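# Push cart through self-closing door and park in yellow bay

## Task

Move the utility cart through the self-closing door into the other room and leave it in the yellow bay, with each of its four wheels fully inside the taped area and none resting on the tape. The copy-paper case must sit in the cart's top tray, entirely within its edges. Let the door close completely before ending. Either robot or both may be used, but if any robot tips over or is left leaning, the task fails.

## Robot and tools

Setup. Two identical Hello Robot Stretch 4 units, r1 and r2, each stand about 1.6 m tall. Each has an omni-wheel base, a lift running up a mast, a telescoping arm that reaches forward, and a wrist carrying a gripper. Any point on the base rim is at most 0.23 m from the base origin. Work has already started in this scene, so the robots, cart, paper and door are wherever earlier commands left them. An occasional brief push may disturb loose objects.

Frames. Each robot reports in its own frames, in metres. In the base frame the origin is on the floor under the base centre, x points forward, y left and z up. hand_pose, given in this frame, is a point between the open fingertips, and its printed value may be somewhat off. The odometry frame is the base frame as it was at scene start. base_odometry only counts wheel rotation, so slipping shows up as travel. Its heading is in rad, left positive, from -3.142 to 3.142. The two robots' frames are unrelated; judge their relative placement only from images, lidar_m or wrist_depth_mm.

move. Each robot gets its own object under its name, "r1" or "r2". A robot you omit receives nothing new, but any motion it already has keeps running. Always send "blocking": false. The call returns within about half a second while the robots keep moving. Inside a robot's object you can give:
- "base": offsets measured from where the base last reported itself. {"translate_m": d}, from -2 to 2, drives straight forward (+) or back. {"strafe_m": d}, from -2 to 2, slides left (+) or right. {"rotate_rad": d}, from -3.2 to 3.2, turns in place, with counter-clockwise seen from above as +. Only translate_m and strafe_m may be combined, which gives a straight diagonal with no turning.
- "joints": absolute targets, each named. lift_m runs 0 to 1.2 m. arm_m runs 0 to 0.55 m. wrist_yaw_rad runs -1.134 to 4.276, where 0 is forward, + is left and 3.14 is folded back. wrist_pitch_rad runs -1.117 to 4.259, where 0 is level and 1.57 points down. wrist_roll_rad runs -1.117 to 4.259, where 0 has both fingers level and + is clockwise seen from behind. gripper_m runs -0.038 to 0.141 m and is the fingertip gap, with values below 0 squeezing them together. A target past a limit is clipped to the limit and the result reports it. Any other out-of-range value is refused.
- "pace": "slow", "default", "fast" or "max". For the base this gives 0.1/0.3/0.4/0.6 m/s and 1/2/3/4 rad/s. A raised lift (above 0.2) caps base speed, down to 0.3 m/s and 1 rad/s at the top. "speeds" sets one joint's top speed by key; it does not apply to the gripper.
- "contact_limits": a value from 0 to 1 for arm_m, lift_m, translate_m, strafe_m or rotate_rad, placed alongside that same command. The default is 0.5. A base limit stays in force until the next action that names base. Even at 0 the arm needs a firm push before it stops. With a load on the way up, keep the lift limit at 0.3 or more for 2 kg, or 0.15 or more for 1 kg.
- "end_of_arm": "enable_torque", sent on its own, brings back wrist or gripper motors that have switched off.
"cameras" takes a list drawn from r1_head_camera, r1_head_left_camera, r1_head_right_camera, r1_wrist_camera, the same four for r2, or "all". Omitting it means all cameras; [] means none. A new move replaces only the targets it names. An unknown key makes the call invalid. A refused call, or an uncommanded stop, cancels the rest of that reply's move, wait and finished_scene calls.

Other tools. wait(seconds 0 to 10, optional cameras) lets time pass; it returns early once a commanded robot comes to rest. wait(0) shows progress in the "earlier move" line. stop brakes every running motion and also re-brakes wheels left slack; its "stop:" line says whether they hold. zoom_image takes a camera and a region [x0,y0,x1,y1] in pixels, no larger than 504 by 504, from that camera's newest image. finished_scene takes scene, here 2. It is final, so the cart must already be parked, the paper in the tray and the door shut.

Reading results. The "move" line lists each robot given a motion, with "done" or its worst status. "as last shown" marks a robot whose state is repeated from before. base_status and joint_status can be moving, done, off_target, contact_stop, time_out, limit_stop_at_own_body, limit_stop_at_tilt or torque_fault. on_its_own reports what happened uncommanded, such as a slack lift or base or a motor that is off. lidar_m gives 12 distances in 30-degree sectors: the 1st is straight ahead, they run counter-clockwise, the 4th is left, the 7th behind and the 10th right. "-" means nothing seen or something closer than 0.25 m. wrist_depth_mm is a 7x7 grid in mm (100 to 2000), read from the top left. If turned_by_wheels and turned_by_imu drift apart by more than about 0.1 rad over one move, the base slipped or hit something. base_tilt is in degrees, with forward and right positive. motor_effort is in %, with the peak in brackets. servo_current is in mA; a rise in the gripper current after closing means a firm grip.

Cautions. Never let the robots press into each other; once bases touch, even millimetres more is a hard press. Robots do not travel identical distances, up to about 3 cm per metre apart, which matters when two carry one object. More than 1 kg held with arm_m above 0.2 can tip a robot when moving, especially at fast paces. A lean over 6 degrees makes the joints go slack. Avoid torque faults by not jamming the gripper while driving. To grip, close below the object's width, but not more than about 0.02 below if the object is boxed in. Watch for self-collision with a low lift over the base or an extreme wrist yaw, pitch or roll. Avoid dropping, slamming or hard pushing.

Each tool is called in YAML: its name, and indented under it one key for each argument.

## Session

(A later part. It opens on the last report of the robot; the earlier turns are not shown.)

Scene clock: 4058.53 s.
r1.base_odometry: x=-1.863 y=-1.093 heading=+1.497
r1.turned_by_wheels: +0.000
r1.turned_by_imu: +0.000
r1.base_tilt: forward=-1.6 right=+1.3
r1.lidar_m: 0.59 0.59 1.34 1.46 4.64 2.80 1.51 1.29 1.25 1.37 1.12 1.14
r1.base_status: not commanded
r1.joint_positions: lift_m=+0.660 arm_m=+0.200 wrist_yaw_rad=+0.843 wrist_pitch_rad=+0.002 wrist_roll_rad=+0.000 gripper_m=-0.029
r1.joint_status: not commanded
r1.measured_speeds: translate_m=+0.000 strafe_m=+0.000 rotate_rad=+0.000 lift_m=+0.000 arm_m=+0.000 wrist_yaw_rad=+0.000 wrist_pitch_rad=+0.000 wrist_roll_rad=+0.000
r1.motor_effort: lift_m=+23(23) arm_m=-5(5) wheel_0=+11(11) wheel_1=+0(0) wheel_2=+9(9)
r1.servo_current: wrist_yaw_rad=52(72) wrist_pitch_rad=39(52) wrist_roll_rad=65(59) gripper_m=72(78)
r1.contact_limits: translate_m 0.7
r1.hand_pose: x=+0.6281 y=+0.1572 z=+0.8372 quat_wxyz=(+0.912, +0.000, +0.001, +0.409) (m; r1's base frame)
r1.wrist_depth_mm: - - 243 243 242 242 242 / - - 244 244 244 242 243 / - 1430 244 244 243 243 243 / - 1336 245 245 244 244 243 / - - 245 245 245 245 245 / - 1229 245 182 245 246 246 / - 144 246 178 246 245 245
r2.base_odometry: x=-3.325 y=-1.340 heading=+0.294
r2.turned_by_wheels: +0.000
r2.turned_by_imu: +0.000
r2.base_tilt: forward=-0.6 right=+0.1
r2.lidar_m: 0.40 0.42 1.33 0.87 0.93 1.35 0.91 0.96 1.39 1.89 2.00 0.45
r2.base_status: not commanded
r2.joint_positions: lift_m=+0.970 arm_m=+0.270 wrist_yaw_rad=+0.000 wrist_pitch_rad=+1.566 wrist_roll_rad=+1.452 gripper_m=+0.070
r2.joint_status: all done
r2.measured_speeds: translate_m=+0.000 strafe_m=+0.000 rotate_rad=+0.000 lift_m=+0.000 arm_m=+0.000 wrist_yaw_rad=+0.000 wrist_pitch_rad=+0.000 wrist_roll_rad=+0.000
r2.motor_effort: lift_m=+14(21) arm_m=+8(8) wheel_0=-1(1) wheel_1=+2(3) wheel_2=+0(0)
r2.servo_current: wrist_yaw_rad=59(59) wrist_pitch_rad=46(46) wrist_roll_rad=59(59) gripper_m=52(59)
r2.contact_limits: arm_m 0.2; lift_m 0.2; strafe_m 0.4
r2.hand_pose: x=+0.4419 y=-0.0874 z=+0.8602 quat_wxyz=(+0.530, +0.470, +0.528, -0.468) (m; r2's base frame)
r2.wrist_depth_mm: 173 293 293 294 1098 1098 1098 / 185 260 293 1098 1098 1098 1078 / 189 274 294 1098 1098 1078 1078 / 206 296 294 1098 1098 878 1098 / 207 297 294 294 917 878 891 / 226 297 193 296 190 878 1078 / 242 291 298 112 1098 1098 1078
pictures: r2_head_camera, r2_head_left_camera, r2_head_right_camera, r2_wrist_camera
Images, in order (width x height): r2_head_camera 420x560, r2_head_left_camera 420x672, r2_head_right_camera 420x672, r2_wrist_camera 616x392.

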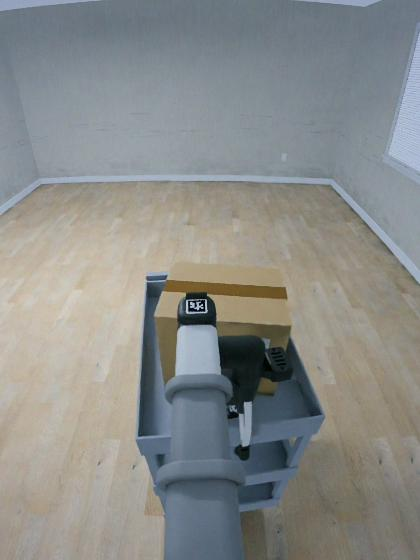

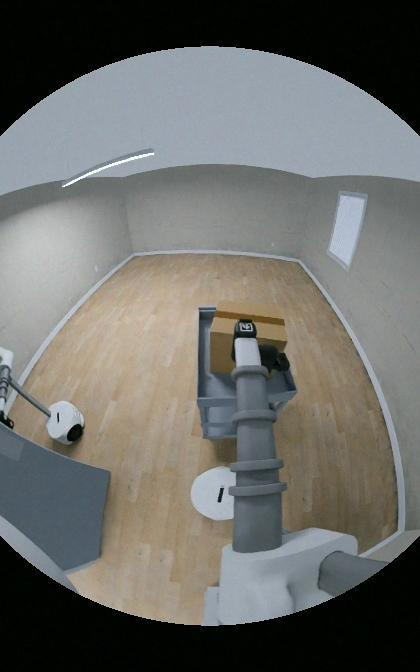

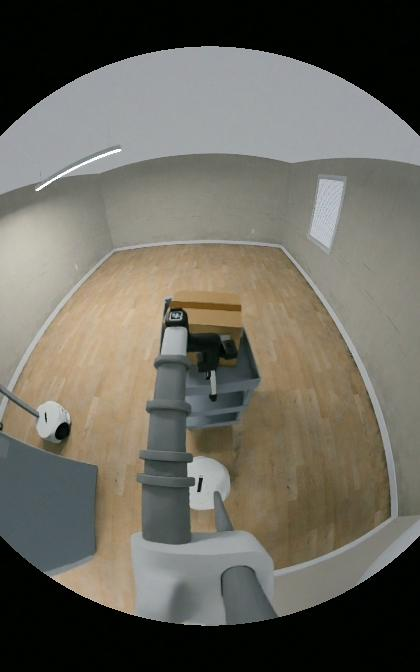

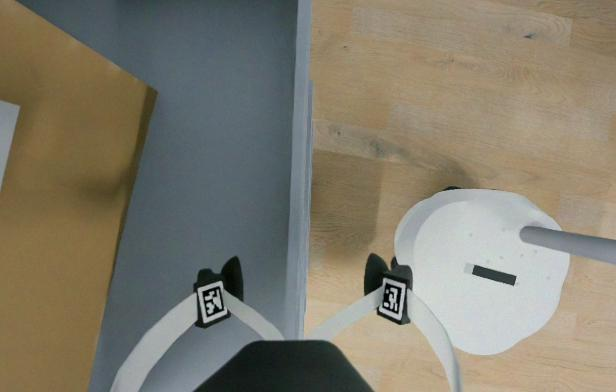

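move:
  blocking: false
  r2: {"joints": {"gripper_m": -0.012}, "pace": "slow"}
  cameras: []

wait:
  seconds: 3
  cameras: ["r2_wrist_camera", "r2_head_camera"]

Scene clock: 4101.97 s.
move: r2 moving
r1.base_odometry: x=-1.863 y=-1.093 heading=+1.497
r1.turned_by_wheels: +0.000
r1.turned_by_imu: +0.000
r1.base_tilt: forward=-1.6 right=+1.3
r1.lidar_m: 0.58 0.60 1.33 1.44 4.63 2.75 1.53 1.28 1.28 1.37 1.15 1.13
r1.base_status: not commanded
r1.joint_positions: lift_m=+0.660 arm_m=+0.200 wrist_yaw_rad=+0.843 wrist_pitch_rad=+0.002 wrist_roll_rad=+0.000 gripper_m=-0.029
r1.joint_status: not commanded
r1.measured_speeds: translate_m=+0.000 strafe_m=+0.000 rotate_rad=+0.000 lift_m=+0.000 arm_m=+0.000 wrist_yaw_rad=+0.000 wrist_pitch_rad=+0.000 wrist_roll_rad=+0.000
r1.motor_effort: lift_m=+23(23) arm_m=-5(5) wheel_0=+10(11) wheel_1=+0(0) wheel_2=+9(9)
r1.servo_current: wrist_yaw_rad=72(72) wrist_pitch_rad=39(52) wrist_roll_rad=39(59) gripper_m=72(78)
r1.contact_limits: translate_m 0.7
r1.hand_pose: x=+0.6281 y=+0.1572 z=+0.8372 quat_wxyz=(+0.912, +0.000, +0.001, +0.409) (m; r1's base frame)
r1.wrist_depth_mm: - - 243 242 243 242 242 / - - 243 244 242 243 243 / - 1430 245 244 244 243 243 / - 1336 246 244 244 244 243 / - - 246 245 245 245 245 / - 1255 246 182 245 246 245 / - 144 247 179 247 246 245
r2.base_odometry: x=-3.325 y=-1.340 heading=+0.294
r2.turned_by_wheels: +0.000
r2.turned_by_imu: +0.000
r2.base_tilt: forward=-0.7 right=+0.1
r2.lidar_m: 0.39 0.42 1.35 0.86 0.92 1.36 0.87 0.95 1.37 1.90 2.01 0.46
r2.base_status: not commanded
r2.joint_positions: lift_m=+0.970 arm_m=+0.270 wrist_yaw_rad=+0.000 wrist_pitch_rad=+1.566 wrist_roll_rad=+1.452 gripper_m=+0.060
r2.joint_status: gripper_m moving
r2.measured_speeds: translate_m=+0.000 strafe_m=+0.000 rotate_rad=+0.000 lift_m=+0.000 arm_m=+0.000 wrist_yaw_rad=+0.000 wrist_pitch_rad=+0.000 wrist_roll_rad=+0.000
r2.motor_effort: lift_m=+14(14) arm_m=+8(8) wheel_0=-1(2) wheel_1=+3(3) wheel_2=+0(0)
r2.servo_current: wrist_yaw_rad=46(59) wrist_pitch_rad=39(46) wrist_roll_rad=59(59) gripper_m=78(85)
r2.contact_limits: arm_m 0.2; lift_m 0.2; strafe_m 0.4
r2.hand_pose: x=+0.4419 y=-0.0874 z=+0.8602 quat_wxyz=(+0.530, +0.470, +0.528, -0.468) (m; r2's base frame)
r2.wrist_depth_mm: 173 294 291 293 1118 1078 1060 / 186 260 293 1098 1098 1098 1078 / 189 273 293 1118 1098 1078 1098 / 206 296 293 1118 1098 891 1078 / 206 296 296 294 960 878 866 / 225 296 195 296 194 878 1098 / 242 296 296 112 1118 1118 1078
pictures: none
No camera images: "cameras" was empty.

Scene clock: 4104.47 s.
earlier move: r2 done
r1.base_odometry: x=-1.863 y=-1.093 heading=+1.497
r1.turned_by_wheels: +0.000
r1.turned_by_imu: +0.000
r1.base_tilt: forward=-1.6 right=+1.2
r1.lidar_m: 0.59 0.60 1.32 1.45 4.61 2.78 1.53 1.31 1.27 1.36 1.14 1.13
r1.base_status: not commanded
r1.joint_positions: lift_m=+0.660 arm_m=+0.200 wrist_yaw_rad=+0.843 wrist_pitch_rad=+0.002 wrist_roll_rad=+0.000 gripper_m=-0.029
r1.joint_status: not commanded
r1.measured_speeds: translate_m=+0.000 strafe_m=+0.000 rotate_rad=+0.000 lift_m=+0.000 arm_m=+0.000 wrist_yaw_rad=+0.000 wrist_pitch_rad=+0.000 wrist_roll_rad=+0.000
r1.motor_effort: lift_m=+23(23) arm_m=-5(5) wheel_0=+10(12) wheel_1=+0(1) wheel_2=+9(9)
r1.servo_current: wrist_yaw_rad=39(72) wrist_pitch_rad=46(52) wrist_roll_rad=59(65) gripper_m=72(78)
r1.contact_limits: translate_m 0.7
r1.hand_pose: x=+0.6281 y=+0.1572 z=+0.8372 quat_wxyz=(+0.912, +0.000, +0.001, +0.409) (m; r1's base frame)
r1.wrist_depth_mm: - - 243 243 243 243 242 / - - 244 244 243 243 243 / - 1397 245 243 244 243 243 / - 1336 245 245 245 244 244 / - - 246 245 245 245 245 / - 1255 246 182 246 245 246 / - 144 247 179 246 246 245
r2.base_odometry: x=-3.325 y=-1.340 heading=+0.294
r2.turned_by_wheels: +0.000
r2.turned_by_imu: +0.000
r2.base_tilt: forward=-0.6 right=+0.0
r2.lidar_m: 0.40 0.40 1.32 0.87 0.92 1.35 0.90 0.98 1.38 1.88 1.99 0.42
r2.base_status: not commanded
r2.joint_positions: lift_m=+0.970 arm_m=+0.270 wrist_yaw_rad=+0.000 wrist_pitch_rad=+1.566 wrist_roll_rad=+1.452 gripper_m=-0.011
r2.joint_status: all done
r2.measured_speeds: translate_m=+0.000 strafe_m=+0.000 rotate_rad=+0.000 lift_m=+0.000 arm_m=+0.000 wrist_yaw_rad=+0.000 wrist_pitch_rad=+0.000 wrist_roll_rad=+0.000
r2.motor_effort: lift_m=+15(15) arm_m=+6(8) wheel_0=+0(2) wheel_1=+3(3) wheel_2=+0(0)
r2.servo_current: wrist_yaw_rad=46(59) wrist_pitch_rad=33(52) wrist_roll_rad=46(59) gripper_m=91(150)
r2.contact_limits: arm_m 0.2; lift_m 0.2; strafe_m 0.4
r2.hand_pose: x=+0.4420 y=-0.0874 z=+0.8601 quat_wxyz=(+0.530, +0.470, +0.528, -0.468) (m; r2's base frame)
r2.wrist_depth_mm: 162 294 293 293 1098 1098 1078 / 180 250 293 293 1078 1078 1098 / 186 266 294 294 1098 1098 1078 / 192 291 296 293 1098 866 1098 / 208 296 297 296 1060 878 866 / 219 296 189 193 183 866 1098 / 232 145 297 112 - 1098 1118
wait: 2.50 of 3 s (r2 has come to rest)
pictures: r2_head_camera, r2_wrist_camera
Images, in order (width x height): r2_head_camera 420x560, r2_wrist_camera 616x392.

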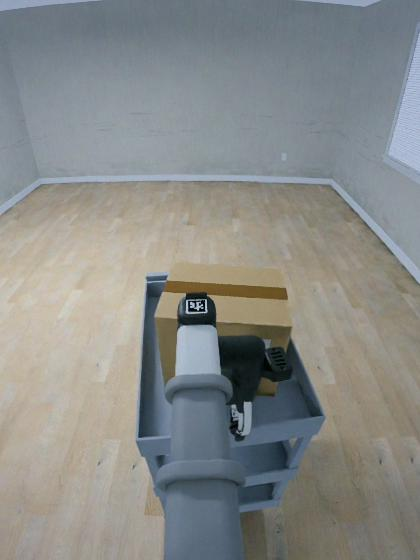

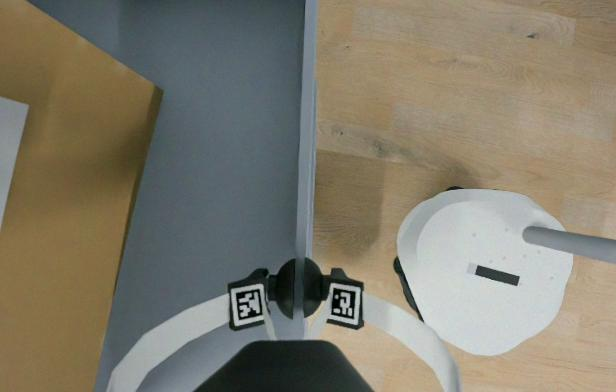

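move:
  blocking: false
  r2: {"base": {"translate_m": -0.1, "strafe_m": 0.02}, "pace": "slow", "contact_limits": {"translate_m": 0.6}}
  cameras: []

wait:
  seconds: 4
  cameras: ["r2_wrist_camera", "r2_head_camera"]

Scene clock: 4108.53 s.
move: r2 moving
r1.base_odometry: x=-1.863 y=-1.093 heading=+1.497
r1.turned_by_wheels: +0.000
r1.turned_by_imu: +0.000
r1.base_tilt: forward=-1.6 right=+1.3
r1.lidar_m: 0.58 0.62 1.34 1.47 4.63 2.80 1.55 1.30 1.30 1.35 1.15 1.14
r1.base_status: not commanded
r1.joint_positions: lift_m=+0.660 arm_m=+0.200 wrist_yaw_rad=+0.843 wrist_pitch_rad=+0.002 wrist_roll_rad=+0.000 gripper_m=-0.029
r1.joint_status: not commanded
r1.measured_speeds: translate_m=+0.000 strafe_m=+0.000 rotate_rad=+0.000 lift_m=+0.000 arm_m=+0.000 wrist_yaw_rad=+0.000 wrist_pitch_rad=+0.000 wrist_roll_rad=+0.000
r1.motor_effort: lift_m=+23(23) arm_m=-5(5) wheel_0=+11(11) wheel_1=+0(0) wheel_2=+9(9)
r1.servo_current: wrist_yaw_rad=46(65) wrist_pitch_rad=39(52) wrist_roll_rad=46(59) gripper_m=72(78)
r1.contact_limits: translate_m 0.7
r1.hand_pose: x=+0.6281 y=+0.1572 z=+0.8372 quat_wxyz=(+0.912, +0.000, +0.001, +0.409) (m; r1's base frame)
r1.wrist_depth_mm: - - 243 242 243 243 242 / - - 244 244 244 242 243 / - - 244 243 243 243 243 / - 1308 246 245 244 245 243 / - - 246 244 245 245 245 / - 1229 246 182 245 245 245 / - 144 247 179 246 246 245
r2.base_odometry: x=-3.337 y=-1.341 heading=+0.294
r2.turned_by_wheels: +0.000
r2.turned_by_imu: +0.000
r2.base_tilt: forward=-0.7 right=+0.1
r2.lidar_m: 0.42 0.43 1.34 0.87 0.91 1.31 0.87 0.97 1.40 1.89 2.02 0.45
r2.base_status: translate_m moving; strafe_m moving
r2.joint_positions: lift_m=+0.970 arm_m=+0.270 wrist_yaw_rad=+0.000 wrist_pitch_rad=+1.566 wrist_roll_rad=+1.452 gripper_m=-0.011
r2.joint_status: not commanded
r2.measured_speeds: translate_m=-0.048 strafe_m=+0.010 rotate_rad=-0.001 lift_m=+0.000 arm_m=+0.000 wrist_yaw_rad=+0.000 wrist_pitch_rad=-0.006 wrist_roll_rad=+0.000
r2.motor_effort: lift_m=+15(15) arm_m=+5(6) wheel_0=-8(10) wheel_1=-6(7) wheel_2=+12(12)
r2.servo_current: wrist_yaw_rad=39(46) wrist_pitch_rad=39(52) wrist_roll_rad=52(59) gripper_m=91(98)
r2.contact_limits: arm_m 0.2; lift_m 0.2; translate_m 0.6
r2.hand_pose: x=+0.4422 y=-0.0874 z=+0.8601 quat_wxyz=(+0.530, +0.471, +0.528, -0.468) (m; r2's base frame)
r2.wrist_depth_mm: 170 297 296 296 1098 1078 1078 / 183 253 296 293 1078 1098 1078 / 189 272 296 1098 1098 1098 1078 / 206 296 296 296 1118 878 1098 / 208 298 297 296 1078 866 866 / 225 298 187 191 866 866 866 / 240 293 298 112 - 1098 1060
pictures: none
No camera images: "cameras" was empty.

Scene clock: 4110.33 s.
earlier move: r2 done
r1.base_odometry: x=-1.863 y=-1.093 heading=+1.497
r1.turned_by_wheels: +0.000
r1.turned_by_imu: +0.000
r1.base_tilt: forward=-1.6 right=+1.3
r1.lidar_m: 0.57 0.59 1.32 1.46 4.61 2.79 1.53 1.31 1.30 1.36 1.13 1.13
r1.base_status: not commanded
r1.joint_positions: lift_m=+0.660 arm_m=+0.200 wrist_yaw_rad=+0.843 wrist_pitch_rad=+0.002 wrist_roll_rad=+0.000 gripper_m=-0.029
r1.joint_status: not commanded
r1.measured_speeds: translate_m=+0.000 strafe_m=+0.000 rotate_rad=+0.000 lift_m=+0.000 arm_m=+0.000 wrist_yaw_rad=+0.000 wrist_pitch_rad=+0.000 wrist_roll_rad=+0.000
r1.motor_effort: lift_m=+23(23) arm_m=-5(5) wheel_0=+11(11) wheel_1=+0(0) wheel_2=+9(9)
r1.servo_current: wrist_yaw_rad=65(72) wrist_pitch_rad=52(52) wrist_roll_rad=65(65) gripper_m=72(78)
r1.contact_limits: translate_m 0.7
r1.hand_pose: x=+0.6281 y=+0.1572 z=+0.8372 quat_wxyz=(+0.912, +0.000, +0.001, +0.409) (m; r1's base frame)
r1.wrist_depth_mm: - - 243 242 243 243 242 / - - 244 243 243 243 243 / - - 245 245 244 244 243 / - 1098 245 245 244 244 244 / - - 246 245 245 245 245 / - - 246 183 245 246 246 / - 137 247 178 246 246 245
r2.base_odometry: x=-3.426 y=-1.349 heading=+0.294
r2.turned_by_wheels: +0.000
r2.turned_by_imu: +0.000
r2.base_tilt: forward=-0.6 right=+0.1
r2.lidar_m: 0.37 3.78 1.34 0.82 0.90 3.86 0.78 0.86 1.25 1.89 1.99 0.44
r2.base_status: done
r2.joint_positions: lift_m=+0.970 arm_m=+0.270 wrist_yaw_rad=+0.000 wrist_pitch_rad=+1.566 wrist_roll_rad=+1.452 gripper_m=-0.011
r2.joint_status: not commanded
r2.measured_speeds: translate_m=+0.000 strafe_m=+0.000 rotate_rad=+0.000 lift_m=+0.000 arm_m=+0.000 wrist_yaw_rad=+0.000 wrist_pitch_rad=+0.000 wrist_roll_rad=+0.000
r2.motor_effort: lift_m=+15(15) arm_m=+4(6) wheel_0=-7(13) wheel_1=-6(8) wheel_2=+6(12)
r2.servo_current: wrist_yaw_rad=52(59) wrist_pitch_rad=46(52) wrist_roll_rad=39(59) gripper_m=91(98)
r2.contact_limits: arm_m 0.2; lift_m 0.2; translate_m 0.6
r2.hand_pose: x=+0.4424 y=-0.0874 z=+0.8601 quat_wxyz=(+0.530, +0.471, +0.527, -0.468) (m; r2's base frame)
r2.wrist_depth_mm: 183 256 297 1098 1078 1078 1060 / 190 270 296 1098 1098 1078 1060 / 201 287 294 1098 1078 1078 1098 / 213 297 296 1118 1078 891 1098 / 217 297 297 296 1098 866 866 / 228 300 190 192 184 866 1098 / 247 297 298 112 - 1078 1078
wait: 1.80 of 4 s (r2 has come to rest)
pictures: r2_head_camera, r2_wrist_camera
Images, in order (width x height): r2_head_camera 420x560, r2_wrist_camera 616x392.

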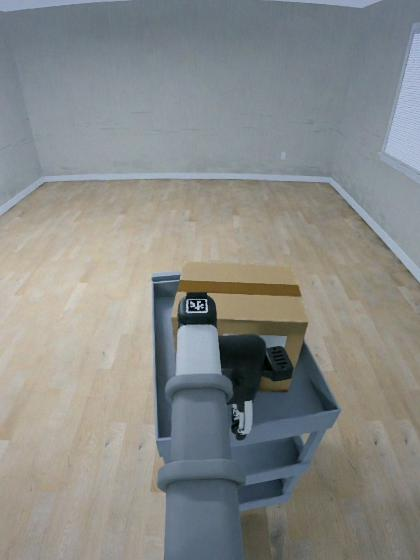

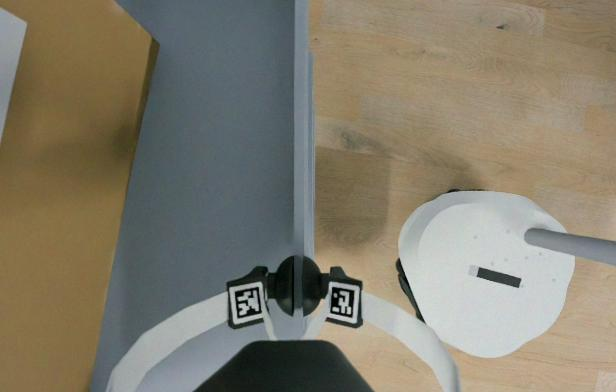

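zoom_image:
  camera: "r2_head_camera"
  region: [130, 380, 370, 540]

move:
  blocking: false
  cameras: ["r2_head_right_camera", "r1_head_right_camera", "r1_head_left_camera"]

Scaled by 2.100 from the camera's 420x560 image, which has a finer 1200x1600 frame.

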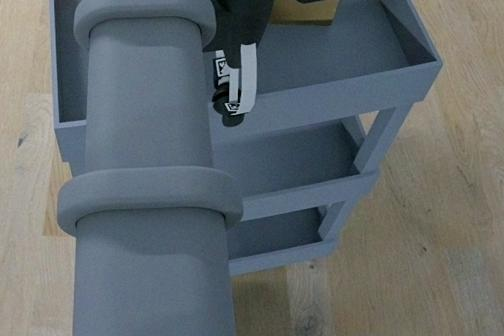

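Scene clock: 4120.17 s.
r1.base_odometry: x=-1.863 y=-1.093 heading=+1.497
r1.turned_by_wheels: +0.000
r1.turned_by_imu: +0.000
r1.base_tilt: forward=-1.6 right=+1.3
r1.lidar_m: 0.57 0.62 1.35 1.47 4.63 2.77 1.56 1.28 1.30 1.36 1.14 1.12
r1.base_status: not commanded
r1.joint_positions: lift_m=+0.660 arm_m=+0.200 wrist_yaw_rad=+0.843 wrist_pitch_rad=+0.002 wrist_roll_rad=+0.000 gripper_m=-0.029
r1.joint_status: not commanded
r1.measured_speeds: translate_m=+0.000 strafe_m=+0.000 rotate_rad=+0.000 lift_m=+0.000 arm_m=+0.000 wrist_yaw_rad=+0.000 wrist_pitch_rad=+0.000 wrist_roll_rad=+0.000
r1.motor_effort: lift_m=+23(23) arm_m=-5(5) wheel_0=+11(11) wheel_1=+0(0) wheel_2=+9(9)
r1.servo_current: wrist_yaw_rad=46(72) wrist_pitch_rad=39(52) wrist_roll_rad=65(65) gripper_m=72(78)
r1.contact_limits: translate_m 0.7
r1.hand_pose: x=+0.6281 y=+0.1572 z=+0.8372 quat_wxyz=(+0.912, +0.000, +0.001, +0.409) (m; r1's base frame)
r1.wrist_depth_mm: - - 243 243 242 243 242 / - - 244 243 243 243 243 / - - 244 244 243 243 243 / - 1078 245 245 245 244 244 / - - 246 245 245 245 245 / - - 246 182 245 245 245 / - 137 247 179 247 246 245
r2.base_odometry: x=-3.426 y=-1.349 heading=+0.294
r2.turned_by_wheels: +0.000
r2.turned_by_imu: +0.000
r2.base_tilt: forward=-0.7 right=+0.1
r2.lidar_m: 0.39 3.77 1.33 0.84 0.90 3.87 0.80 0.86 1.25 1.89 2.01 0.44
r2.base_status: done
r2.joint_positions: lift_m=+0.970 arm_m=+0.270 wrist_yaw_rad=+0.000 wrist_pitch_rad=+1.566 wrist_roll_rad=+1.452 gripper_m=-0.011
r2.joint_status: not commanded
r2.measured_speeds: translate_m=+0.000 strafe_m=+0.000 rotate_rad=+0.000 lift_m=+0.000 arm_m=+0.000 wrist_yaw_rad=+0.000 wrist_pitch_rad=+0.000 wrist_roll_rad=+0.000
r2.motor_effort: lift_m=+15(15) arm_m=+4(6) wheel_0=-7(13) wheel_1=-6(8) wheel_2=+6(12)
r2.servo_current: wrist_yaw_rad=52(59) wrist_pitch_rad=46(52) wrist_roll_rad=46(59) gripper_m=85(98)
r2.contact_limits: arm_m 0.2; lift_m 0.2; translate_m 0.6
r2.hand_pose: x=+0.4424 y=-0.0874 z=+0.8601 quat_wxyz=(+0.530, +0.471, +0.527, -0.468) (m; r2's base frame)
r2.wrist_depth_mm: 183 254 296 1138 1098 1078 1078 / 190 270 297 1098 1078 1078 1098 / 200 287 297 1098 1098 1060 1098 / 212 297 294 1098 1098 904 1078 / 217 298 297 296 1098 878 866 / 228 298 190 192 184 866 1118 / 246 297 296 112 - 1078 1078
pictures: r1_head_left_camera, r1_head_right_camera, r2_head_right_camera
Images, in order (width x height): r1_head_left_camera 420x672, r1_head_right_camera 420x672, r2_head_right_camera 420x672.

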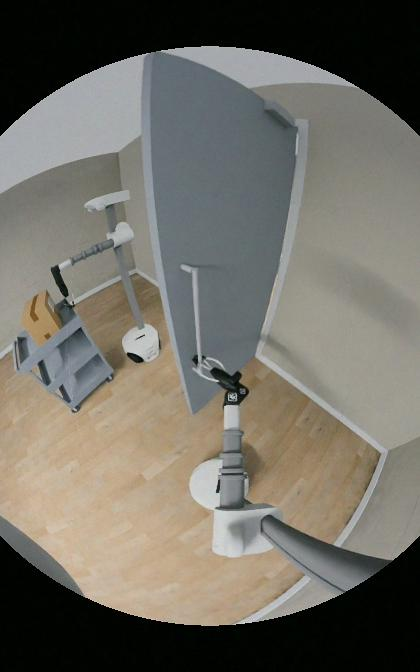

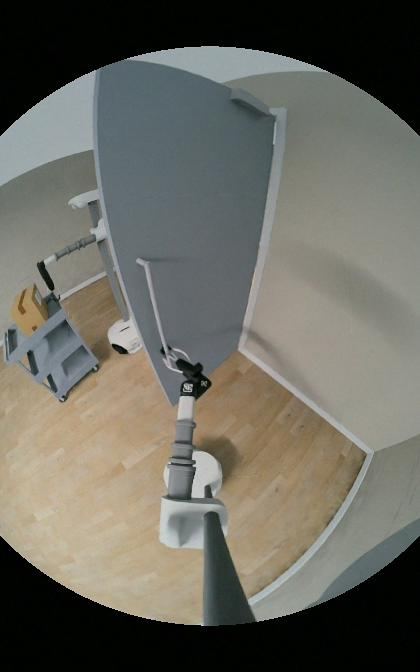

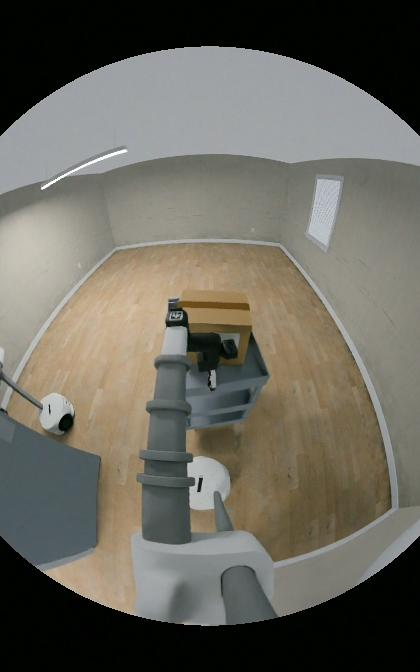

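zoom_image:
  camera: "r1_head_left_camera"
  region: [0, 280, 140, 420]

zoom_image:
  camera: "r1_head_right_camera"
  region: [0, 270, 130, 410]

Scaled by 3.600 from the camera's 420x672 image, which has a finer 600x960 frame.

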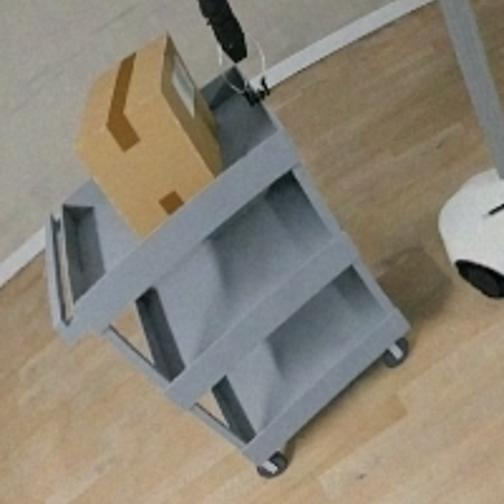

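Scaled by 3.600 from the camera's 420x672 image, which has a finer 600x960 frame.

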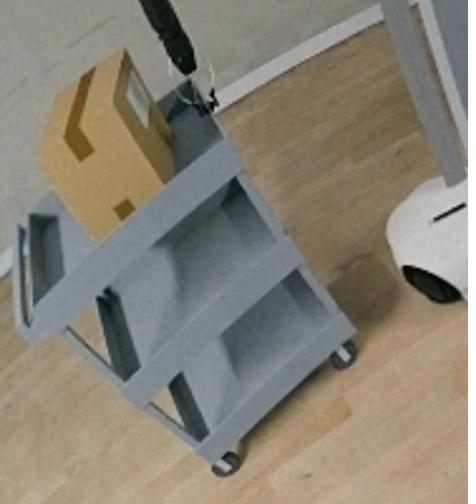

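move:
  blocking: false
  r2: {"joints": {"gripper_m": -0.028}, "pace": "slow"}
  cameras: []

wait:
  seconds: 2
  cameras: ["r2_wrist_camera"]

Scene clock: 4138.43 s.
move: r2 moving
r1.base_odometry: x=-1.863 y=-1.093 heading=+1.497
r1.turned_by_wheels: +0.000
r1.turned_by_imu: +0.000
r1.base_tilt: forward=-1.6 right=+1.2
r1.lidar_m: 0.57 0.62 1.35 1.45 4.63 2.76 1.52 1.29 1.28 1.36 1.16 1.13
r1.base_status: not commanded
r1.joint_positions: lift_m=+0.660 arm_m=+0.200 wrist_yaw_rad=+0.843 wrist_pitch_rad=+0.002 wrist_roll_rad=+0.000 gripper_m=-0.029
r1.joint_status: not commanded
r1.measured_speeds: translate_m=+0.000 strafe_m=+0.000 rotate_rad=+0.000 lift_m=+0.000 arm_m=+0.000 wrist_yaw_rad=+0.000 wrist_pitch_rad=+0.000 wrist_roll_rad=+0.000
r1.motor_effort: lift_m=+23(23) arm_m=-5(5) wheel_0=+10(11) wheel_1=+0(0) wheel_2=+9(9)
r1.servo_current: wrist_yaw_rad=46(52) wrist_pitch_rad=46(52) wrist_roll_rad=59(59) gripper_m=72(78)
r1.contact_limits: translate_m 0.7
r1.hand_pose: x=+0.6281 y=+0.1572 z=+0.8372 quat_wxyz=(+0.912, +0.000, +0.001, +0.409) (m; r1's base frame)
r1.wrist_depth_mm: - - 243 242 243 243 242 / - - 244 244 243 243 242 / - - 245 244 244 244 243 / - 1060 244 244 245 244 244 / - - 246 245 245 245 244 / - - 246 182 246 246 245 / - 137 246 179 247 245 246
r2.base_odometry: x=-3.426 y=-1.349 heading=+0.294
r2.turned_by_wheels: +0.000
r2.turned_by_imu: +0.000
r2.base_tilt: forward=-0.7 right=+0.1
r2.lidar_m: 0.37 3.74 1.32 0.84 0.91 3.85 0.78 0.86 1.22 1.88 2.01 0.46
r2.base_status: not commanded
r2.joint_positions: lift_m=+0.970 arm_m=+0.270 wrist_yaw_rad=+0.000 wrist_pitch_rad=+1.566 wrist_roll_rad=+1.452 gripper_m=-0.024
r2.joint_status: gripper_m moving
r2.measured_speeds: translate_m=+0.000 strafe_m=+0.000 rotate_rad=+0.000 lift_m=+0.000 arm_m=+0.000 wrist_yaw_rad=+0.000 wrist_pitch_rad=+0.000 wrist_roll_rad=+0.000
r2.motor_effort: lift_m=+15(15) arm_m=+5(5) wheel_0=-7(7) wheel_1=-7(7) wheel_2=+6(6)
r2.servo_current: wrist_yaw_rad=59(59) wrist_pitch_rad=46(46) wrist_roll_rad=39(59) gripper_m=169(176)
r2.contact_limits: arm_m 0.2; lift_m 0.2; translate_m 0.6
r2.hand_pose: x=+0.4424 y=-0.0874 z=+0.8600 quat_wxyz=(+0.530, +0.471, +0.527, -0.468) (m; r2's base frame)
r2.wrist_depth_mm: 183 256 293 1078 1098 1078 1078 / 190 271 296 1098 1098 1078 1078 / 202 290 296 1078 1098 1098 1060 / 213 296 296 1098 1078 878 1078 / 217 298 294 294 1078 878 878 / 229 298 185 202 184 854 1078 / 243 298 298 112 - - 1078
pictures: none
No camera images: "cameras" was empty.

Scene clock: 4138.83 s.
earlier move: r2 done
r1.base_odometry: x=-1.863 y=-1.093 heading=+1.497
r1.turned_by_wheels: +0.000
r1.turned_by_imu: +0.000
r1.base_tilt: forward=-1.6 right=+1.2
r1.lidar_m: 0.59 0.58 1.35 1.46 4.62 2.77 1.55 1.30 1.28 1.37 1.14 1.13
r1.base_status: not commanded
r1.joint_positions: lift_m=+0.660 arm_m=+0.200 wrist_yaw_rad=+0.843 wrist_pitch_rad=+0.002 wrist_roll_rad=+0.000 gripper_m=-0.029
r1.joint_status: not commanded
r1.measured_speeds: translate_m=+0.000 strafe_m=+0.000 rotate_rad=+0.000 lift_m=+0.000 arm_m=+0.000 wrist_yaw_rad=+0.000 wrist_pitch_rad=+0.000 wrist_roll_rad=+0.000
r1.motor_effort: lift_m=+23(23) arm_m=-5(5) wheel_0=+11(11) wheel_1=+0(0) wheel_2=+9(9)
r1.servo_current: wrist_yaw_rad=46(65) wrist_pitch_rad=39(52) wrist_roll_rad=52(65) gripper_m=72(78)
r1.contact_limits: translate_m 0.7
r1.hand_pose: x=+0.6281 y=+0.1572 z=+0.8372 quat_wxyz=(+0.912, +0.000, +0.001, +0.409) (m; r1's base frame)
r1.wrist_depth_mm: - - 243 242 243 242 242 / - - 244 244 243 243 243 / - - 244 244 243 243 244 / - 1078 245 244 245 244 244 / - - 245 245 245 246 245 / - - 246 183 245 246 245 / - 137 247 179 245 245 246
r2.base_odometry: x=-3.426 y=-1.349 heading=+0.294
r2.turned_by_wheels: +0.000
r2.turned_by_imu: +0.000
r2.base_tilt: forward=-0.7 right=+0.1
r2.lidar_m: 0.40 3.77 1.32 0.85 0.90 3.86 0.80 0.85 1.23 1.90 2.00 0.46
r2.base_status: not commanded
r2.joint_positions: lift_m=+0.970 arm_m=+0.270 wrist_yaw_rad=+0.000 wrist_pitch_rad=+1.566 wrist_roll_rad=+1.452 gripper_m=-0.026
r2.joint_status: all done
r2.measured_speeds: translate_m=+0.000 strafe_m=+0.000 rotate_rad=+0.000 lift_m=+0.000 arm_m=+0.000 wrist_yaw_rad=+0.000 wrist_pitch_rad=+0.000 wrist_roll_rad=+0.000
r2.motor_effort: lift_m=+16(16) arm_m=+4(5) wheel_0=-7(7) wheel_1=-6(7) wheel_2=+5(6)
r2.servo_current: wrist_yaw_rad=39(65) wrist_pitch_rad=39(46) wrist_roll_rad=33(59) gripper_m=117(176)
r2.contact_limits: arm_m 0.2; lift_m 0.2; translate_m 0.6
r2.hand_pose: x=+0.4424 y=-0.0874 z=+0.8600 quat_wxyz=(+0.530, +0.471, +0.527, -0.468) (m; r2's base frame)
r2.wrist_depth_mm: 184 256 293 1098 1060 1078 1078 / 190 276 293 1078 1098 1098 1078 / 202 289 294 1118 1078 1078 1098 / 213 296 296 1098 1118 891 1078 / 217 296 296 293 1078 866 866 / 229 297 185 202 181 878 1098 / 244 152 296 112 - 1098 1098
wait: 0.40 of 2 s (r2 has come to rest)
pictures: r2_wrist_camera
Images, in order (width x height): r2_wrist_camera 616x392.

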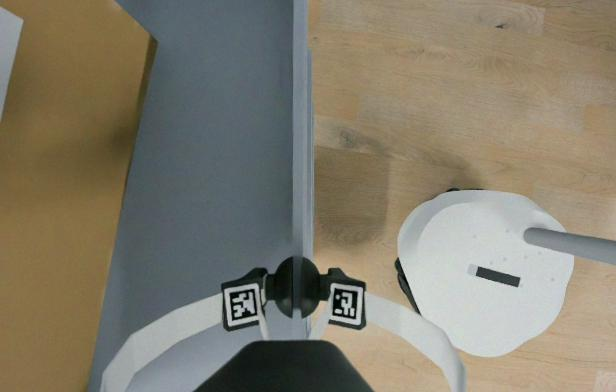

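move:
  blocking: false
  r2: {"base": {"translate_m": -0.12, "strafe_m": 0.08}, "pace": "slow", "contact_limits": {"translate_m": 0.6}}
  cameras: []

wait:
  seconds: 4
  cameras: ["r2_wrist_camera", "r2_head_camera", "r1_head_left_camera"]

Scene clock: 4148.43 s.
move: r2 moving
r1.base_odometry: x=-1.863 y=-1.093 heading=+1.497
r1.turned_by_wheels: +0.000
r1.turned_by_imu: +0.000
r1.base_tilt: forward=-1.6 right=+1.3
r1.lidar_m: 0.58 0.58 1.35 1.48 4.62 2.77 1.55 1.28 1.30 1.34 1.13 1.13
r1.base_status: not commanded
r1.joint_positions: lift_m=+0.660 arm_m=+0.200 wrist_yaw_rad=+0.843 wrist_pitch_rad=+0.002 wrist_roll_rad=+0.000 gripper_m=-0.029
r1.joint_status: not commanded
r1.measured_speeds: translate_m=+0.000 strafe_m=+0.000 rotate_rad=+0.000 lift_m=+0.000 arm_m=+0.000 wrist_yaw_rad=+0.000 wrist_pitch_rad=+0.000 wrist_roll_rad=+0.000
r1.motor_effort: lift_m=+23(23) arm_m=-5(5) wheel_0=+11(11) wheel_1=+0(0) wheel_2=+9(9)
r1.servo_current: wrist_yaw_rad=65(65) wrist_pitch_rad=46(46) wrist_roll_rad=46(72) gripper_m=78(78)
r1.contact_limits: translate_m 0.7
r1.hand_pose: x=+0.6281 y=+0.1572 z=+0.8372 quat_wxyz=(+0.912, +0.000, +0.001, +0.409) (m; r1's base frame)
r1.wrist_depth_mm: - - 243 244 242 242 243 / - - 244 244 243 243 243 / - - 245 245 244 243 243 / - - 245 244 245 244 243 / - - 247 245 245 245 246 / - - 245 182 246 246 244 / - 137 247 179 246 245 246
r2.base_odometry: x=-3.440 y=-1.345 heading=+0.294
r2.turned_by_wheels: +0.000
r2.turned_by_imu: +0.000
r2.base_tilt: forward=-0.6 right=+0.1
r2.lidar_m: 0.39 3.78 1.29 0.84 0.88 3.85 0.79 0.86 1.26 1.90 1.99 0.44
r2.base_status: translate_m moving; strafe_m moving
r2.joint_positions: lift_m=+0.970 arm_m=+0.270 wrist_yaw_rad=+0.000 wrist_pitch_rad=+1.566 wrist_roll_rad=+1.452 gripper_m=-0.027
r2.joint_status: not commanded
r2.measured_speeds: translate_m=-0.046 strafe_m=+0.030 rotate_rad=+0.000 lift_m=+0.000 arm_m=+0.000 wrist_yaw_rad=+0.000 wrist_pitch_rad=+0.000 wrist_roll_rad=+0.000
r2.motor_effort: lift_m=+16(16) arm_m=+4(5) wheel_0=-12(15) wheel_1=+4(6) wheel_2=+10(10)
r2.servo_current: wrist_yaw_rad=46(59) wrist_pitch_rad=39(46) wrist_roll_rad=52(59) gripper_m=111(124)
r2.contact_limits: arm_m 0.2; lift_m 0.2; translate_m 0.6
r2.hand_pose: x=+0.4424 y=-0.0874 z=+0.8600 quat_wxyz=(+0.530, +0.471, +0.527, -0.468) (m; r2's base frame)
r2.wrist_depth_mm: 187 264 296 1098 1098 1098 1078 / 196 282 294 1118 1098 1098 1078 / 207 297 298 1078 1098 1098 1060 / 215 298 296 1098 1098 891 1078 / 232 298 300 296 1098 878 866 / 239 300 183 200 182 854 866 / 253 300 300 112 - - 1078
pictures: none
No camera images: "cameras" was empty.

Scene clock: 4150.57 s.
earlier move: r2 done
r1.base_odometry: x=-1.863 y=-1.093 heading=+1.497
r1.turned_by_wheels: +0.000
r1.turned_by_imu: +0.000
r1.base_tilt: forward=-1.6 right=+1.3
r1.lidar_m: 0.58 0.60 1.35 3.93 4.63 2.76 1.54 1.26 1.28 1.32 1.15 1.12
r1.base_status: not commanded
r1.joint_positions: lift_m=+0.660 arm_m=+0.200 wrist_yaw_rad=+0.843 wrist_pitch_rad=+0.002 wrist_roll_rad=+0.000 gripper_m=-0.029
r1.joint_status: not commanded
r1.measured_speeds: translate_m=+0.000 strafe_m=+0.000 rotate_rad=+0.000 lift_m=+0.000 arm_m=+0.000 wrist_yaw_rad=+0.000 wrist_pitch_rad=+0.000 wrist_roll_rad=+0.000
r1.motor_effort: lift_m=+23(23) arm_m=-5(5) wheel_0=+10(12) wheel_1=+0(1) wheel_2=+9(9)
r1.servo_current: wrist_yaw_rad=52(72) wrist_pitch_rad=39(52) wrist_roll_rad=46(72) gripper_m=72(78)
r1.contact_limits: translate_m 0.7
r1.hand_pose: x=+0.6281 y=+0.1572 z=+0.8372 quat_wxyz=(+0.912, +0.000, +0.001, +0.409) (m; r1's base frame)
r1.wrist_depth_mm: - - 243 243 243 243 242 / - - 243 243 243 243 243 / - - 244 245 244 244 243 / - - 246 245 245 244 244 / - - 246 246 244 245 245 / - - 246 182 246 246 244 / 1921 137 246 179 246 247 245
r2.base_odometry: x=-3.564 y=-1.308 heading=+0.293
r2.turned_by_wheels: +0.000
r2.turned_by_imu: -0.001
r2.base_tilt: forward=-0.7 right=+0.1
r2.lidar_m: 0.40 3.67 0.80 0.77 0.80 3.75 0.68 0.73 1.05 1.97 2.10 0.44
r2.base_status: done
r2.joint_positions: lift_m=+0.970 arm_m=+0.270 wrist_yaw_rad=+0.000 wrist_pitch_rad=+1.566 wrist_roll_rad=+1.452 gripper_m=-0.027
r2.joint_status: not commanded
r2.measured_speeds: translate_m=+0.000 strafe_m=+0.000 rotate_rad=+0.000 lift_m=+0.000 arm_m=+0.000 wrist_yaw_rad=+0.000 wrist_pitch_rad=+0.000 wrist_roll_rad=+0.000
r2.motor_effort: lift_m=+16(16) arm_m=+4(5) wheel_0=-10(17) wheel_1=+4(6) wheel_2=+4(12)
r2.servo_current: wrist_yaw_rad=52(59) wrist_pitch_rad=46(52) wrist_roll_rad=52(59) gripper_m=111(124)
r2.contact_limits: arm_m 0.2; lift_m 0.2; translate_m 0.6
r2.hand_pose: x=+0.4424 y=-0.0874 z=+0.8600 quat_wxyz=(+0.530, +0.471, +0.527, -0.468) (m; r2's base frame)
r2.wrist_depth_mm: 215 296 294 1118 1078 1078 1078 / 223 297 297 296 1098 1078 1078 / 235 296 296 1118 1098 1078 1060 / 247 298 297 1098 1118 904 1078 / 254 298 296 296 1118 866 854 / 278 298 186 202 181 878 1098 / 300 143 297 112 - 1078 1078
wait: 2.13 of 4 s (r2 has come to rest)
pictures: r1_head_left_camera, r2_head_camera, r2_wrist_camera
Images, in order (width x height): r1_head_left_camera 420x672, r2_head_camera 420x560, r2_wrist_camera 616x392.

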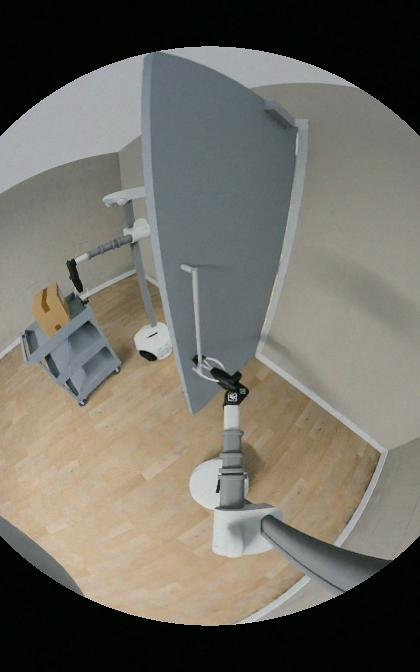

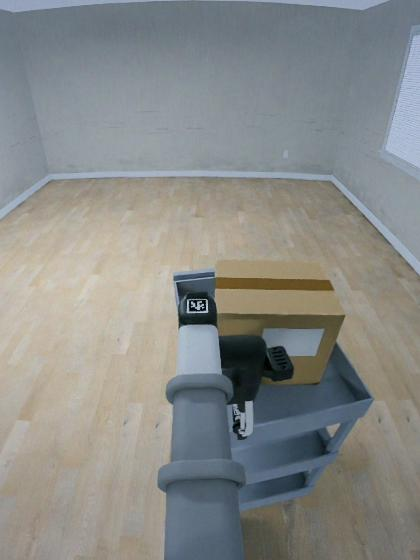

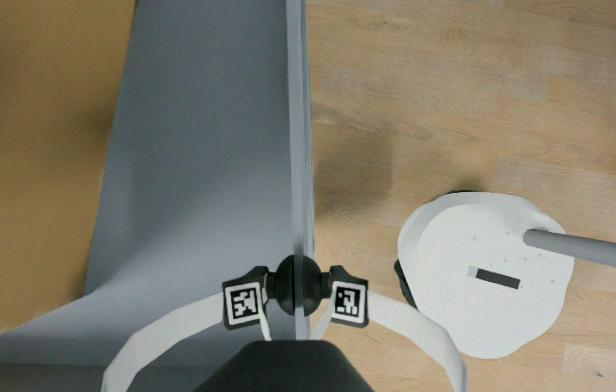

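move:
  blocking: false
  r2: {"base": {"strafe_m": 0.11}, "pace": "slow", "contact_limits": {"strafe_m": 0.6}}
  cameras: []

wait:
  seconds: 4
  cameras: ["r2_wrist_camera", "r2_head_camera"]

Scene clock: 4207.40 s.
move: r2 moving
r1.base_odometry: x=-1.863 y=-1.093 heading=+1.497
r1.turned_by_wheels: +0.000
r1.turned_by_imu: +0.000
r1.base_tilt: forward=-1.6 right=+1.3
r1.lidar_m: 0.57 0.58 1.34 3.90 4.62 2.80 1.52 1.29 1.29 1.36 1.12 1.15
r1.base_status: not commanded
r1.joint_positions: lift_m=+0.660 arm_m=+0.200 wrist_yaw_rad=+0.843 wrist_pitch_rad=+0.002 wrist_roll_rad=+0.000 gripper_m=-0.029
r1.joint_status: not commanded
r1.measured_speeds: translate_m=+0.000 strafe_m=+0.000 rotate_rad=+0.000 lift_m=+0.000 arm_m=+0.000 wrist_yaw_rad=+0.000 wrist_pitch_rad=+0.000 wrist_roll_rad=+0.000
r1.motor_effort: lift_m=+23(23) arm_m=-5(5) wheel_0=+11(11) wheel_1=+0(0) wheel_2=+9(9)
r1.servo_current: wrist_yaw_rad=39(65) wrist_pitch_rad=33(46) wrist_roll_rad=52(52) gripper_m=72(78)
r1.contact_limits: translate_m 0.7
r1.hand_pose: x=+0.6281 y=+0.1572 z=+0.8372 quat_wxyz=(+0.912, +0.000, +0.001, +0.409) (m; r1's base frame)
r1.wrist_depth_mm: - - 243 243 243 243 242 / - - 245 244 243 243 243 / - - 244 244 244 243 243 / - - 245 245 245 244 244 / - - 245 245 245 245 245 / - - 246 182 246 245 245 / 1921 137 247 179 247 246 246
r2.base_odometry: x=-3.568 y=-1.294 heading=+0.293
r2.turned_by_wheels: -0.001
r2.turned_by_imu: +0.000
r2.base_tilt: forward=-0.6 right=+0.1
r2.lidar_m: 0.39 3.66 0.80 0.75 0.78 3.75 0.67 0.73 1.05 1.98 2.12 0.46
r2.base_status: strafe_m moving
r2.joint_positions: lift_m=+0.970 arm_m=+0.270 wrist_yaw_rad=+0.000 wrist_pitch_rad=+1.566 wrist_roll_rad=+1.452 gripper_m=-0.027
r2.joint_status: not commanded
r2.measured_speeds: translate_m=+0.000 strafe_m=+0.056 rotate_rad=+0.001 lift_m=+0.000 arm_m=+0.000 wrist_yaw_rad=+0.000 wrist_pitch_rad=+0.000 wrist_roll_rad=+0.000
r2.motor_effort: lift_m=+16(16) arm_m=+4(5) wheel_0=-14(15) wheel_1=+5(8) wheel_2=+0(4)
r2.servo_current: wrist_yaw_rad=52(52) wrist_pitch_rad=39(52) wrist_roll_rad=52(59) gripper_m=111(111)
r2.contact_limits: arm_m 0.2; lift_m 0.2; strafe_m 0.6
r2.hand_pose: x=+0.4424 y=-0.0874 z=+0.8600 quat_wxyz=(+0.530, +0.471, +0.527, -0.468) (m; r2's base frame)
r2.wrist_depth_mm: 216 296 296 1078 1118 1078 1078 / 224 297 294 294 1098 1078 1098 / 235 296 296 1078 1078 1098 1060 / 249 297 296 1098 1118 891 1078 / 257 297 296 296 1078 866 878 / 300 300 184 201 183 866 1078 / - 150 - 112 - 1098 1078
pictures: none
No camera images: "cameras" was empty.

Scene clock: 4209.17 s.
earlier move: r2 done
r1.base_odometry: x=-1.863 y=-1.093 heading=+1.497
r1.turned_by_wheels: +0.000
r1.turned_by_imu: +0.000
r1.base_tilt: forward=-1.5 right=+1.2
r1.lidar_m: 0.58 0.60 1.27 3.92 4.60 2.78 1.52 1.28 1.30 1.35 1.16 1.14
r1.base_status: not commanded
r1.joint_positions: lift_m=+0.660 arm_m=+0.200 wrist_yaw_rad=+0.843 wrist_pitch_rad=+0.002 wrist_roll_rad=+0.000 gripper_m=-0.029
r1.joint_status: not commanded
r1.measured_speeds: translate_m=+0.000 strafe_m=+0.000 rotate_rad=+0.000 lift_m=+0.000 arm_m=+0.000 wrist_yaw_rad=+0.000 wrist_pitch_rad=+0.000 wrist_roll_rad=+0.000
r1.motor_effort: lift_m=+23(23) arm_m=-5(5) wheel_0=+11(11) wheel_1=+0(0) wheel_2=+9(9)
r1.servo_current: wrist_yaw_rad=52(72) wrist_pitch_rad=39(52) wrist_roll_rad=46(59) gripper_m=72(78)
r1.contact_limits: translate_m 0.7
r1.hand_pose: x=+0.6281 y=+0.1572 z=+0.8372 quat_wxyz=(+0.912, +0.000, +0.001, +0.409) (m; r1's base frame)
r1.wrist_depth_mm: - - 243 243 243 242 242 / - - 244 244 244 243 243 / - - 244 244 244 243 244 / - - 245 245 244 245 244 / - - 246 245 245 244 245 / - - 246 182 245 245 245 / 1921 137 247 178 246 246 245
r2.base_odometry: x=-3.596 y=-1.203 heading=+0.293
r2.turned_by_wheels: +0.000
r2.turned_by_imu: +0.000
r2.base_tilt: forward=-0.7 right=+0.1
r2.lidar_m: 0.43 3.54 0.69 0.67 0.69 1.06 0.69 0.73 1.06 2.08 0.66 0.44
r2.base_status: done
r2.joint_positions: lift_m=+0.970 arm_m=+0.270 wrist_yaw_rad=+0.000 wrist_pitch_rad=+1.567 wrist_roll_rad=+1.452 gripper_m=-0.027
r2.joint_status: not commanded
r2.measured_speeds: translate_m=+0.000 strafe_m=+0.000 rotate_rad=+0.000 lift_m=+0.000 arm_m=+0.000 wrist_yaw_rad=+0.000 wrist_pitch_rad=+0.000 wrist_roll_rad=+0.000
r2.motor_effort: lift_m=+16(16) arm_m=+4(5) wheel_0=-8(16) wheel_1=+3(8) wheel_2=-2(4)
r2.servo_current: wrist_yaw_rad=59(59) wrist_pitch_rad=46(52) wrist_roll_rad=46(65) gripper_m=104(117)
r2.contact_limits: arm_m 0.2; lift_m 0.2; strafe_m 0.6
r2.hand_pose: x=+0.4420 y=-0.0874 z=+0.8600 quat_wxyz=(+0.530, +0.470, +0.528, -0.469) (m; r2's base frame)
r2.wrist_depth_mm: 216 294 291 294 1098 1098 1098 / 228 293 293 294 1098 1098 1118 / 248 296 294 294 1098 1118 1098 / 277 296 294 296 1098 891 1078 / 296 296 294 294 946 891 891 / 1118 1098 182 202 181 878 1098 / 1138 1138 1118 112 1118 1098 1118
wait: 1.77 of 4 s (r2 has come to rest)
pictures: r2_head_camera, r2_wrist_camera
Images, in order (width x height): r2_head_camera 420x560, r2_wrist_camera 616x392.

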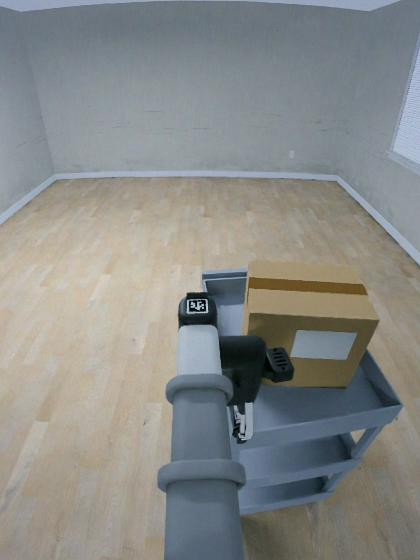

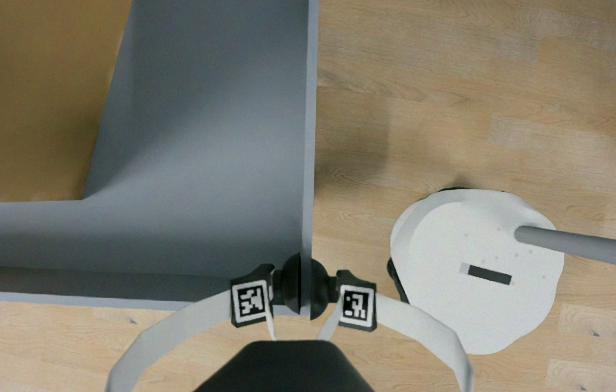

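zoom_image:
  camera: "r2_wrist_camera"
  region: [180, 200, 430, 360]

Scaled by 2.016.

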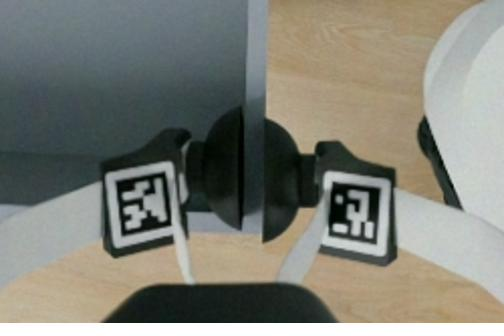

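move:
  blocking: false
  r2: {"base": {"translate_m": -0.09, "strafe_m": 0.085}, "pace": "slow", "contact_limits": {"translate_m": 0.6}}
  cameras: []

wait:
  seconds: 4
  cameras: ["r2_wrist_camera", "r2_head_camera"]

Scene clock: 4231.53 s.
move: r2 moving
r1.base_odometry: x=-1.863 y=-1.093 heading=+1.497
r1.turned_by_wheels: +0.000
r1.turned_by_imu: +0.000
r1.base_tilt: forward=-1.6 right=+1.3
r1.lidar_m: 0.57 0.61 1.25 3.93 4.62 2.81 1.53 1.29 1.31 1.37 1.14 1.14
r1.base_status: not commanded
r1.joint_positions: lift_m=+0.660 arm_m=+0.200 wrist_yaw_rad=+0.843 wrist_pitch_rad=+0.002 wrist_roll_rad=+0.000 gripper_m=-0.029
r1.joint_status: not commanded
r1.measured_speeds: translate_m=+0.000 strafe_m=+0.000 rotate_rad=+0.000 lift_m=+0.000 arm_m=+0.000 wrist_yaw_rad=+0.000 wrist_pitch_rad=+0.000 wrist_roll_rad=+0.000
r1.motor_effort: lift_m=+23(23) arm_m=-5(5) wheel_0=+11(11) wheel_1=+0(0) wheel_2=+9(9)
r1.servo_current: wrist_yaw_rad=59(72) wrist_pitch_rad=39(52) wrist_roll_rad=52(59) gripper_m=65(72)
r1.contact_limits: translate_m 0.7
r1.hand_pose: x=+0.6281 y=+0.1572 z=+0.8372 quat_wxyz=(+0.912, +0.000, +0.001, +0.409) (m; r1's base frame)
r1.wrist_depth_mm: - - 243 243 243 242 242 / - - 244 243 244 243 242 / - - 244 244 244 244 243 / - - 245 244 245 245 244 / - - 246 246 245 245 245 / - - 245 182 245 245 245 / 1921 137 246 178 246 246 247
r2.base_odometry: x=-3.607 y=-1.197 heading=+0.292
r2.turned_by_wheels: -0.001
r2.turned_by_imu: -0.001
r2.base_tilt: forward=-0.7 right=+0.1
r2.lidar_m: 0.39 3.54 0.69 0.66 0.69 1.03 0.69 0.69 1.01 2.08 0.62 0.42
r2.base_status: translate_m moving; strafe_m moving
r2.joint_positions: lift_m=+0.970 arm_m=+0.270 wrist_yaw_rad=+0.000 wrist_pitch_rad=+1.567 wrist_roll_rad=+1.452 gripper_m=-0.027
r2.joint_status: not commanded
r2.measured_speeds: translate_m=-0.038 strafe_m=+0.035 rotate_rad=+0.000 lift_m=+0.000 arm_m=+0.000 wrist_yaw_rad=+0.000 wrist_pitch_rad=+0.000 wrist_roll_rad=+0.000
r2.motor_effort: lift_m=+16(16) arm_m=+4(5) wheel_0=-18(18) wheel_1=+3(5) wheel_2=+5(5)
r2.servo_current: wrist_yaw_rad=52(52) wrist_pitch_rad=52(52) wrist_roll_rad=52(59) gripper_m=104(111)
r2.contact_limits: arm_m 0.2; lift_m 0.2; translate_m 0.6
r2.hand_pose: x=+0.4420 y=-0.0874 z=+0.8600 quat_wxyz=(+0.530, +0.470, +0.528, -0.469) (m; r2's base frame)
r2.wrist_depth_mm: 216 296 296 294 1118 1078 1098 / 231 296 296 296 1098 1098 1078 / 246 297 294 294 1078 1098 1078 / 298 298 297 296 1098 878 1098 / 300 297 296 296 1118 878 866 / 1118 1098 182 206 183 866 1098 / 1098 1118 1078 112 - 1098 1098
pictures: none
No camera images: "cameras" was empty.

Scene clock: 4233.50 s.
earlier move: r2 done
r1.base_odometry: x=-1.863 y=-1.093 heading=+1.497
r1.turned_by_wheels: +0.000
r1.turned_by_imu: +0.000
r1.base_tilt: forward=-1.6 right=+1.3
r1.lidar_m: 0.58 0.61 1.28 3.94 4.61 2.74 1.54 1.29 1.29 1.33 1.13 1.13
r1.base_status: not commanded
r1.joint_positions: lift_m=+0.660 arm_m=+0.200 wrist_yaw_rad=+0.843 wrist_pitch_rad=+0.002 wrist_roll_rad=+0.000 gripper_m=-0.029
r1.joint_status: not commanded
r1.measured_speeds: translate_m=+0.000 strafe_m=+0.000 rotate_rad=+0.000 lift_m=+0.000 arm_m=+0.000 wrist_yaw_rad=+0.000 wrist_pitch_rad=+0.000 wrist_roll_rad=+0.000
r1.motor_effort: lift_m=+23(23) arm_m=-5(5) wheel_0=+11(11) wheel_1=+0(0) wheel_2=+9(9)
r1.servo_current: wrist_yaw_rad=33(72) wrist_pitch_rad=39(52) wrist_roll_rad=59(65) gripper_m=72(78)
r1.contact_limits: translate_m 0.7
r1.hand_pose: x=+0.6281 y=+0.1572 z=+0.8372 quat_wxyz=(+0.912, +0.000, +0.001, +0.409) (m; r1's base frame)
r1.wrist_depth_mm: - - 244 243 243 242 242 / - - 244 243 243 244 243 / - - 244 244 244 243 243 / - 1138 245 245 245 243 244 / - - 246 245 244 245 245 / - - 245 182 245 245 245 / 1983 144 247 178 247 245 246
r2.base_odometry: x=-3.706 y=-1.147 heading=+0.293
r2.turned_by_wheels: +0.001
r2.turned_by_imu: +0.000
r2.base_tilt: forward=-0.7 right=+0.1
r2.lidar_m: 0.44 3.43 0.62 0.58 0.61 0.95 3.57 0.65 0.89 2.16 0.53 0.41
r2.base_status: done
r2.joint_positions: lift_m=+0.970 arm_m=+0.270 wrist_yaw_rad=+0.000 wrist_pitch_rad=+1.567 wrist_roll_rad=+1.452 gripper_m=-0.027
r2.joint_status: not commanded
r2.measured_speeds: translate_m=+0.000 strafe_m=+0.000 rotate_rad=+0.000 lift_m=+0.000 arm_m=+0.000 wrist_yaw_rad=+0.000 wrist_pitch_rad=+0.000 wrist_roll_rad=+0.000
r2.motor_effort: lift_m=+16(16) arm_m=+4(5) wheel_0=-7(18) wheel_1=+2(5) wheel_2=+4(8)
r2.servo_current: wrist_yaw_rad=52(59) wrist_pitch_rad=39(52) wrist_roll_rad=39(59) gripper_m=104(111)
r2.contact_limits: arm_m 0.2; lift_m 0.2; translate_m 0.6
r2.hand_pose: x=+0.4420 y=-0.0874 z=+0.8600 quat_wxyz=(+0.530, +0.470, +0.528, -0.469) (m; r2's base frame)
r2.wrist_depth_mm: 205 277 294 294 1078 1078 1098 / 220 296 294 294 1060 1098 1078 / 250 296 296 293 1098 1078 1060 / 298 298 296 294 1078 891 1078 / 1118 297 296 294 1042 878 866 / 1118 1098 183 203 181 866 1098 / 1138 1118 1118 112 1098 1118 1098
wait: 1.97 of 4 s (r2 has come to rest)
pictures: r2_head_camera, r2_wrist_camera
Images, in order (width x height): r2_head_camera 420x560, r2_wrist_camera 616x392.

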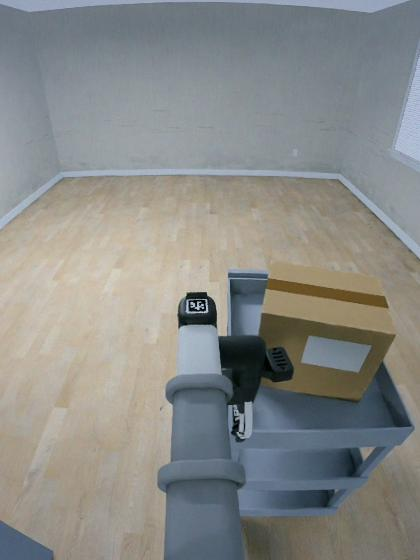

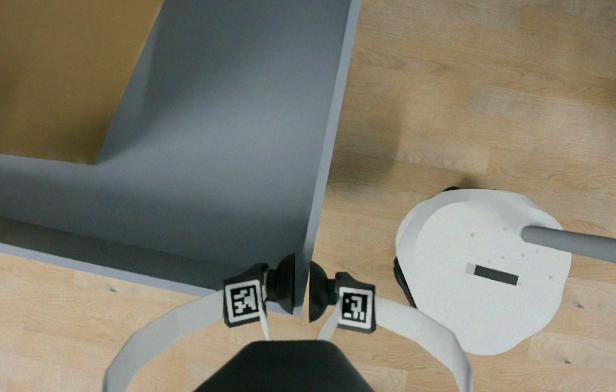

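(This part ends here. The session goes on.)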